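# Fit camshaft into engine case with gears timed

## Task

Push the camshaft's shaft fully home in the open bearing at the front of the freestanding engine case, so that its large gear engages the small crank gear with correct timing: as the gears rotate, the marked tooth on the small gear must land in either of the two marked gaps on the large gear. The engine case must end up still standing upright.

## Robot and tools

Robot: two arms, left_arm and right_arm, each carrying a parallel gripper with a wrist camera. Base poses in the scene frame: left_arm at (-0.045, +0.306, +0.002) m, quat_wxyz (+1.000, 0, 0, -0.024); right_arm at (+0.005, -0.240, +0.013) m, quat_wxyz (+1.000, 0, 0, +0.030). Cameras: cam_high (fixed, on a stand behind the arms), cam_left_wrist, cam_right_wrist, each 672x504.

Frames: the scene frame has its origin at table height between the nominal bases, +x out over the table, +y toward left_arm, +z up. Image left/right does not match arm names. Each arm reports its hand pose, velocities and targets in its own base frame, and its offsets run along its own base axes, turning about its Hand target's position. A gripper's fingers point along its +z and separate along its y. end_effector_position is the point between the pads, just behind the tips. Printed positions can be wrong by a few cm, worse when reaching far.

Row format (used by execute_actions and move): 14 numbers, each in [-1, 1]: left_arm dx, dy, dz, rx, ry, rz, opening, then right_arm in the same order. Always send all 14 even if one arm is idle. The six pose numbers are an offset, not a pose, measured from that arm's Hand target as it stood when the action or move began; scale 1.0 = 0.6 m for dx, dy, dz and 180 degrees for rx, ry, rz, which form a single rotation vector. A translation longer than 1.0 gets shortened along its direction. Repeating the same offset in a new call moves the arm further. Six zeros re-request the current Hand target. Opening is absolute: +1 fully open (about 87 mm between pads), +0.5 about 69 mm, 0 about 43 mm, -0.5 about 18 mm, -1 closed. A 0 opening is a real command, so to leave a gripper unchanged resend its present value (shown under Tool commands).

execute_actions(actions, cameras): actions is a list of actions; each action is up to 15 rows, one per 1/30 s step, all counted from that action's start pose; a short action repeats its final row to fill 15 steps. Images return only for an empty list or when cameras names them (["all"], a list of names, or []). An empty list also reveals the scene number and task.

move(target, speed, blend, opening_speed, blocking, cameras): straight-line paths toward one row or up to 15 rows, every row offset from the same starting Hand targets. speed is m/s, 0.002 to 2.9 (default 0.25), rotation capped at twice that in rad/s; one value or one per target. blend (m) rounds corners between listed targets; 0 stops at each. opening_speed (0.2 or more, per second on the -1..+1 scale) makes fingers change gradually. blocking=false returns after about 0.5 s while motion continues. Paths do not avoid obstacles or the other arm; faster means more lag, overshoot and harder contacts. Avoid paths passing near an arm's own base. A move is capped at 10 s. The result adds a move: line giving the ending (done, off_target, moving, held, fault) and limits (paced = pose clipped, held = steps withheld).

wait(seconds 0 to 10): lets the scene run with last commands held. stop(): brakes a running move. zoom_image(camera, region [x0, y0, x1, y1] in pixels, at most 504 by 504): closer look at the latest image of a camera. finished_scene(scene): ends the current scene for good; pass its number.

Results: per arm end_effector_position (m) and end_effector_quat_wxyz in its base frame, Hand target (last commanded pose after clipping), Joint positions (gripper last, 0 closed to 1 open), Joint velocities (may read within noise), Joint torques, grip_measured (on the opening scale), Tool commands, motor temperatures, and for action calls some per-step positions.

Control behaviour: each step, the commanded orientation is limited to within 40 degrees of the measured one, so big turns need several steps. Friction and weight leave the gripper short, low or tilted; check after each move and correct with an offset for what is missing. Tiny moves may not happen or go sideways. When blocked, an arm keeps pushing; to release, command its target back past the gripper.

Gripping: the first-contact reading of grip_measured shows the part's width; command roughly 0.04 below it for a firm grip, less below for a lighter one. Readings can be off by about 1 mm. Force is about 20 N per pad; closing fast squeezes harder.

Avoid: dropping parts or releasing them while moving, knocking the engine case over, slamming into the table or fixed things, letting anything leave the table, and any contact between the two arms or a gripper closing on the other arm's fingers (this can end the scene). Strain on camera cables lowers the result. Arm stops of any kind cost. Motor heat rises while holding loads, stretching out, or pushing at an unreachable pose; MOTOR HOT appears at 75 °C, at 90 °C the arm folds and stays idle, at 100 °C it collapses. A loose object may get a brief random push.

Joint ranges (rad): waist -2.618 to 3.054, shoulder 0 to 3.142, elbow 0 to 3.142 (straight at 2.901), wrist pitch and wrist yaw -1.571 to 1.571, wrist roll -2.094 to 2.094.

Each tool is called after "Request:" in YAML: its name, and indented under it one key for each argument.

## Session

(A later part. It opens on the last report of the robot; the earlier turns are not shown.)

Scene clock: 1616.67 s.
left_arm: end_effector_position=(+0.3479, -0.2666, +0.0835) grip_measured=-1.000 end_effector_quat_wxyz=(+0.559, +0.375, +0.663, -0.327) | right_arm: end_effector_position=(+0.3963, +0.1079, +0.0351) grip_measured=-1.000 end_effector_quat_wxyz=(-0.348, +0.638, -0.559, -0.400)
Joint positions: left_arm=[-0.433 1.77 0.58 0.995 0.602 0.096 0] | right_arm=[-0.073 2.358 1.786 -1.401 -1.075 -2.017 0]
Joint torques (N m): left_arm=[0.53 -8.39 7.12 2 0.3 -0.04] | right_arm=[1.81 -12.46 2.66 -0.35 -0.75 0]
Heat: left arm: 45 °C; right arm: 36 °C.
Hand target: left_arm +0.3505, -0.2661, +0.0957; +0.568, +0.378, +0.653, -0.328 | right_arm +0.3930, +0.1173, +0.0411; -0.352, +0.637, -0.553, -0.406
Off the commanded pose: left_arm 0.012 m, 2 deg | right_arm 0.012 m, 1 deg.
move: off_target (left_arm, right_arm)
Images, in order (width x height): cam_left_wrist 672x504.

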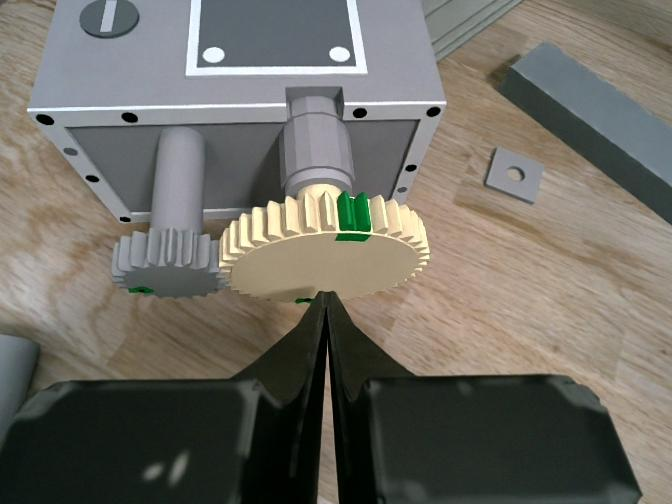

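Request:
move:
  target: [-0.06,0.14,0.03,-0.0387,-0.0219,0,-1,0,0,0,0,0,0,-1]
  speed: 0.2
  cameras: ["cam_left_wrist"]

Request:
zoom_image:
  camera: "cam_left_wrist"
  region: [200, 90, 460, 260]

Scene clock: 1625.07 s.
left_arm: end_effector_position=(+0.3175, -0.1828, +0.1075) grip_measured=-1.000 end_effector_quat_wxyz=(+0.604, +0.348, +0.624, -0.353) | right_arm: end_effector_position=(+0.3963, +0.1079, +0.0351) grip_measured=-1.000 end_effector_quat_wxyz=(-0.348, +0.638, -0.559, -0.400)
Joint positions: left_arm=[-0.139 1.637 0.323 1.281 0.898 0.005 0] | right_arm=[-0.073 2.358 1.786 -1.401 -1.075 -2.017 0]
Joint torques (N m): left_arm=[0.34 -5.42 4.38 2.31 0.26 -0.1] | right_arm=[1.81 -12.48 2.67 -0.35 -0.74 0]
Heat: left arm: 45 °C; right arm: 36 °C.
Hand target: left_arm +0.3146, -0.1821, +0.1137; +0.612, +0.354, +0.612, -0.354 | right_arm +0.3930, +0.1173, +0.0411; -0.352, +0.637, -0.553, -0.406
Off the commanded pose: left_arm 0.007 m, 2 deg | right_arm 0.012 m, 1 deg.
move: off_target (right_arm)
Images, in order (width x height): cam_left_wrist 672x504.

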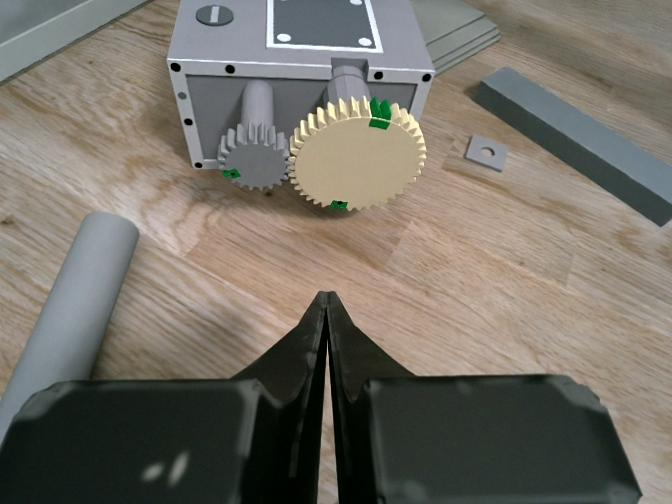

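Scaled by 1.938 from the camera's 672x504 image, which has a finer 960x720 frame.

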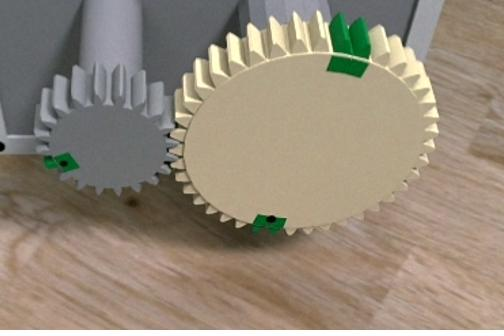

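Request:
zoom_image:
  camera: "cam_left_wrist"
  region: [215, 115, 300, 195]

Request:
zoom_image:
  camera: "cam_left_wrist"
  region: [280, 90, 360, 215]

Request:
zoom_image:
  camera: "cam_left_wrist"
  region: [340, 90, 430, 215]

Scaled by 5.929 from the camera's 672x504 image, which has a finer 960x720 frame.

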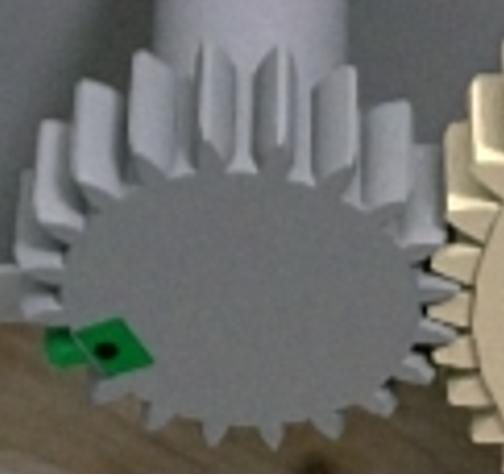

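Scaled by 4.032 from the camera's 672x504 image, which has a finer 960x720 frame.

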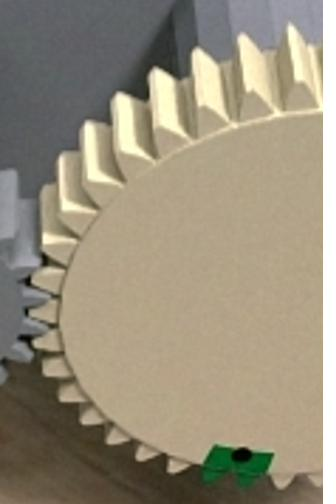

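Scaled by 4.032 from the camera's 672x504 image, which has a finer 960x720 frame.

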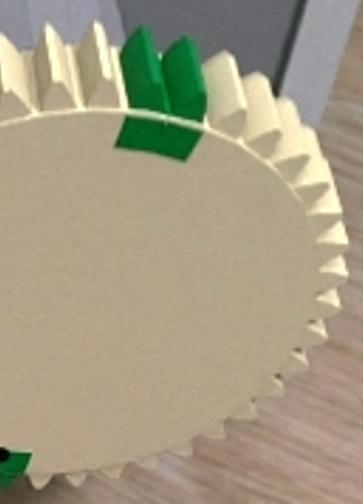

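Request:
move:
  target: [0.1,0.03,0.1,0,0,0,-1,0,0,0,0,0,0,-1]
  speed: 0.2
  cameras: ["cam_left_wrist","cam_right_wrist"]

Request:
zoom_image:
  camera: "cam_left_wrist"
  region: [180, 100, 420, 300]

Scene clock: 1646.63 s.
left_arm: end_effector_position=(+0.3731, -0.1637, +0.1583) grip_measured=-1.000 end_effector_quat_wxyz=(+0.601, +0.339, +0.629, -0.359) | right_arm: end_effector_position=(+0.3963, +0.1079, +0.0351) grip_measured=-1.000 end_effector_quat_wxyz=(-0.348, +0.638, -0.559, -0.400)
Joint positions: left_arm=[-0.045 1.595 0.608 0.951 0.988 -0.015 0] | right_arm=[-0.073 2.358 1.786 -1.401 -1.075 -2.017 0]
Joint torques (N m): left_arm=[-0.08 -7.46 8.99 1.82 0.29 0.06] | right_arm=[1.83 -12.46 2.67 -0.35 -0.74 0]
Heat: left arm: 44 °C; right arm: 37 °C.
Hand target: left_arm +0.3745, -0.1642, +0.1737; +0.612, +0.354, +0.612, -0.354 | right_arm +0.3930, +0.1173, +0.0411; -0.352, +0.637, -0.553, -0.406
Off the commanded pose: left_arm 0.015 m, 3 deg | right_arm 0.012 m, 1 deg.
move: off_target (left_arm, right_arm)
Images, in order (width x height): cam_left_wrist 672x504, cam_right_wrist 672x504.

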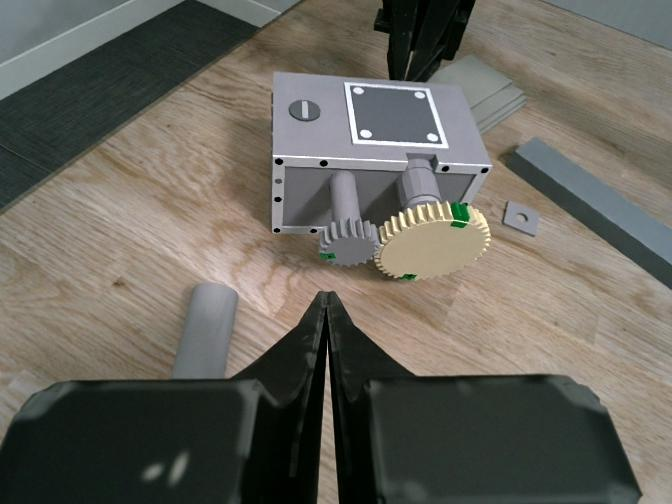

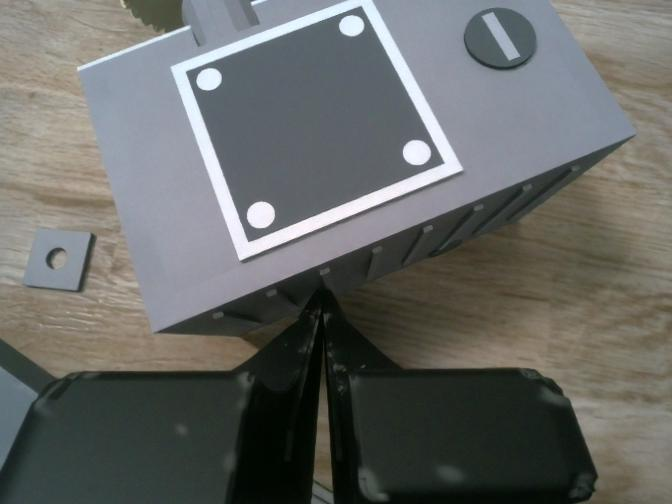

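Scaled by 2.100 from the camera's 672x504 image, which has a finer 960x720 frame.

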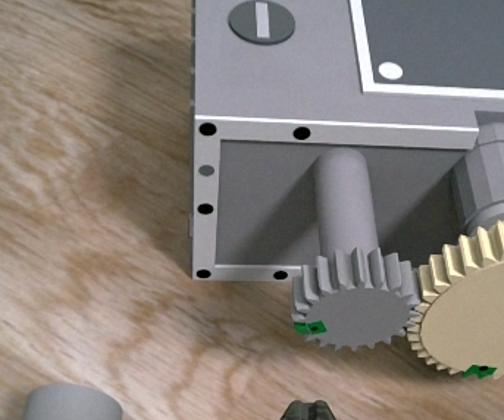

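Request:
move:
  target: [-0.049,-0.12,0.06,0.128,0.532,0.398,-1,0,0,0,0,0,0,-1]
  speed: 0.4
  cameras: ["cam_left_wrist"]

Scene clock: 1657.20 s.
left_arm: end_effector_position=(+0.3565, -0.2437, +0.2150) grip_measured=-1.000 end_effector_quat_wxyz=(+0.106, -0.281, +0.947, -0.112) | right_arm: end_effector_position=(+0.3963, +0.1079, +0.0351) grip_measured=-1.000 end_effector_quat_wxyz=(-0.348, +0.638, -0.559, -0.400)
Joint positions: left_arm=[-0.512 2.074 2.301 -1.488 0.005 -1.09 0] | right_arm=[-0.073 2.358 1.786 -1.401 -1.075 -2.017 0]
Joint torques (N m): left_arm=[0.53 -8.23 7.82 0.26 0.13 -0.17] | right_arm=[1.81 -12.49 2.66 -0.36 -0.74 0]
Motor temperatures (°C): left_arm=[23 41 36 43 26 25 25] | right_arm=[25 38 32 33 28 26 27]
Heat: left arm: 43 °C; right arm: 38 °C.
Hand target: left_arm +0.3452, -0.2362, +0.2097; +0.001, -0.284, +0.959, +0.001 | right_arm +0.3930, +0.1173, +0.0411; -0.352, +0.637, -0.553, -0.406
Off the commanded pose: left_arm 0.015 m, 18 deg | right_arm 0.012 m, 1 deg.
joint sent to its limit (left arm) — joint 4 (wrist pitch), lower limit. The joint targets are off in orientation, not in position.
move: off_target (left_arm, right_arm)
Images, in order (width x height): cam_left_wrist 672x504.

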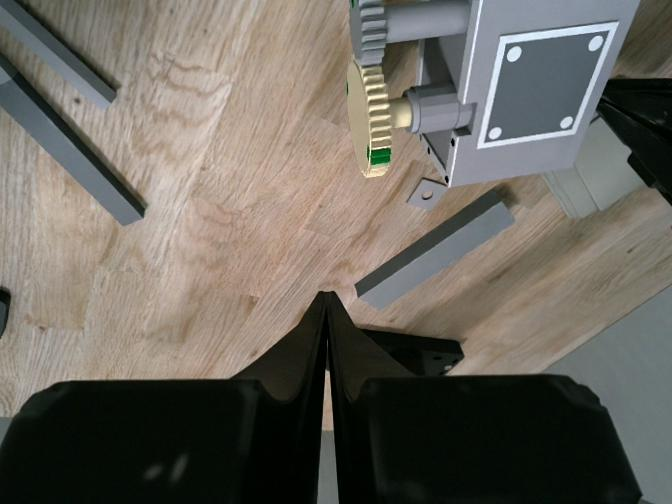

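Request:
zoom_image:
  camera: "cam_left_wrist"
  region: [335, 0, 475, 185]

Request:
zoom_image:
  camera: "cam_left_wrist"
  region: [380, 70, 470, 150]

Scaled by 2.724 from the camera's 672x504 image, which has a finer 960x720 frame.

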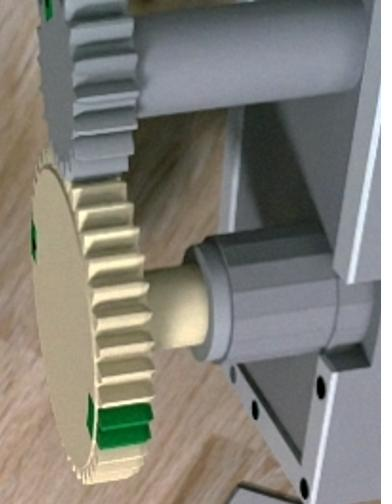

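Scaled by 5.600 from the camera's 672x504 image, which has a finer 960x720 frame.

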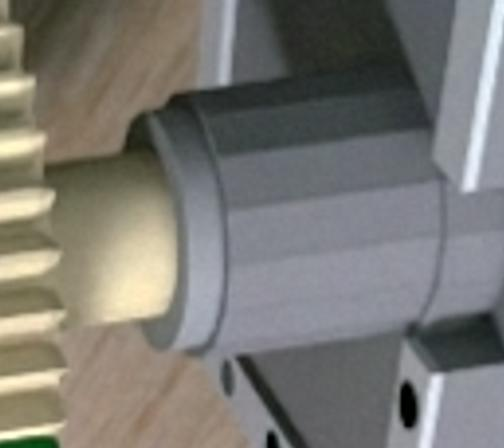

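Request:
move:
  target: [0,0.1,0.05,0,0,0,-1,0.005,-0.11,0.0,0,0,0,-1]
  speed: 0.06
  cameras: ["all"]

Scene clock: 1670.20 s.
left_arm: end_effector_position=(+0.3669, -0.1853, +0.2342) grip_measured=-1.000 end_effector_quat_wxyz=(+0.127, -0.293, +0.941, -0.115) | right_arm: end_effector_position=(+0.3929, +0.0544, +0.0374) grip_measured=-1.000 end_effector_quat_wxyz=(-0.343, +0.624, -0.587, -0.386)
Joint positions: left_arm=[-0.375 1.984 2.244 -1.488 0.019 -0.983 0] | right_arm=[-0.196 2.366 1.817 -1.511 -1.013 -2.103 0]
Joint torques (N m): left_arm=[0.12 -11.28 5.39 0.33 0.09 0.04] | right_arm=[-0.25 -10.37 5.78 -0.72 -0.44 -0.12]
Heat: left arm: 42 °C; right arm: 38 °C.
Hand target: left_arm +0.3452, -0.1761, +0.2397; +0.001, -0.284, +0.959, +0.001 | right_arm +0.3961, +0.0513, +0.0411; -0.352, +0.637, -0.553, -0.406
Off the commanded pose: left_arm 0.024 m, 20 deg | right_arm 0.006 m, 5 deg.
joint sent to its limit (left arm) — joint 4 (wrist pitch), lower limit. The joint targets are off in orientation, not in position.
joint sent to its limit (right arm) — joint 6 (wrist roll), lower limit. The joint targets are off in orientation, not in position.
move: off_target (left_arm, right_arm)

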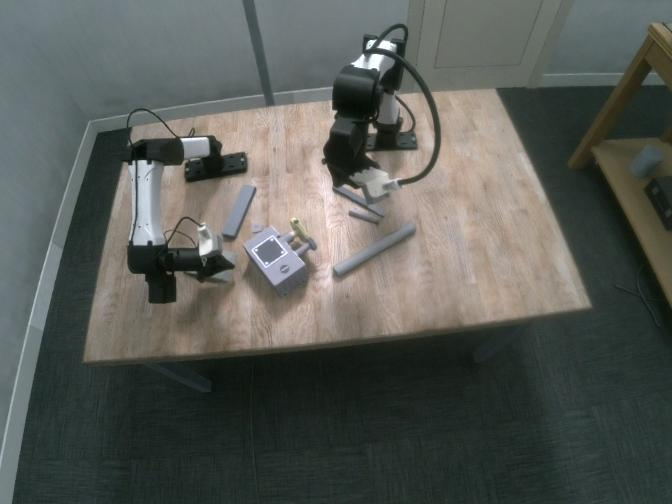

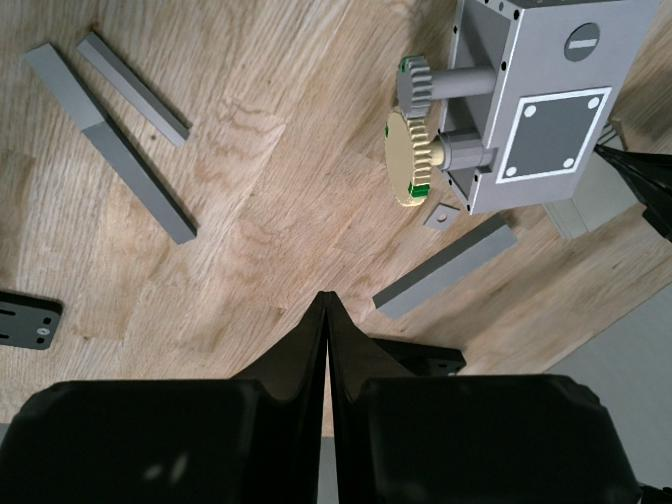

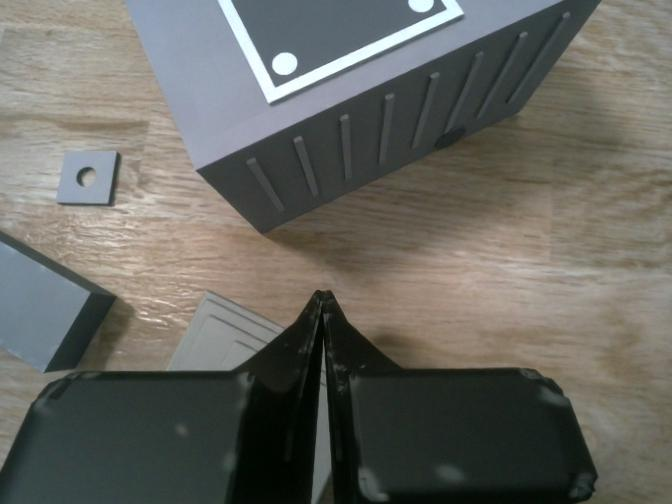

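Seated, timed, case upright, both arms clear.

Request:
finished_scene:
  scene: 2

The scene is finished: the task was done.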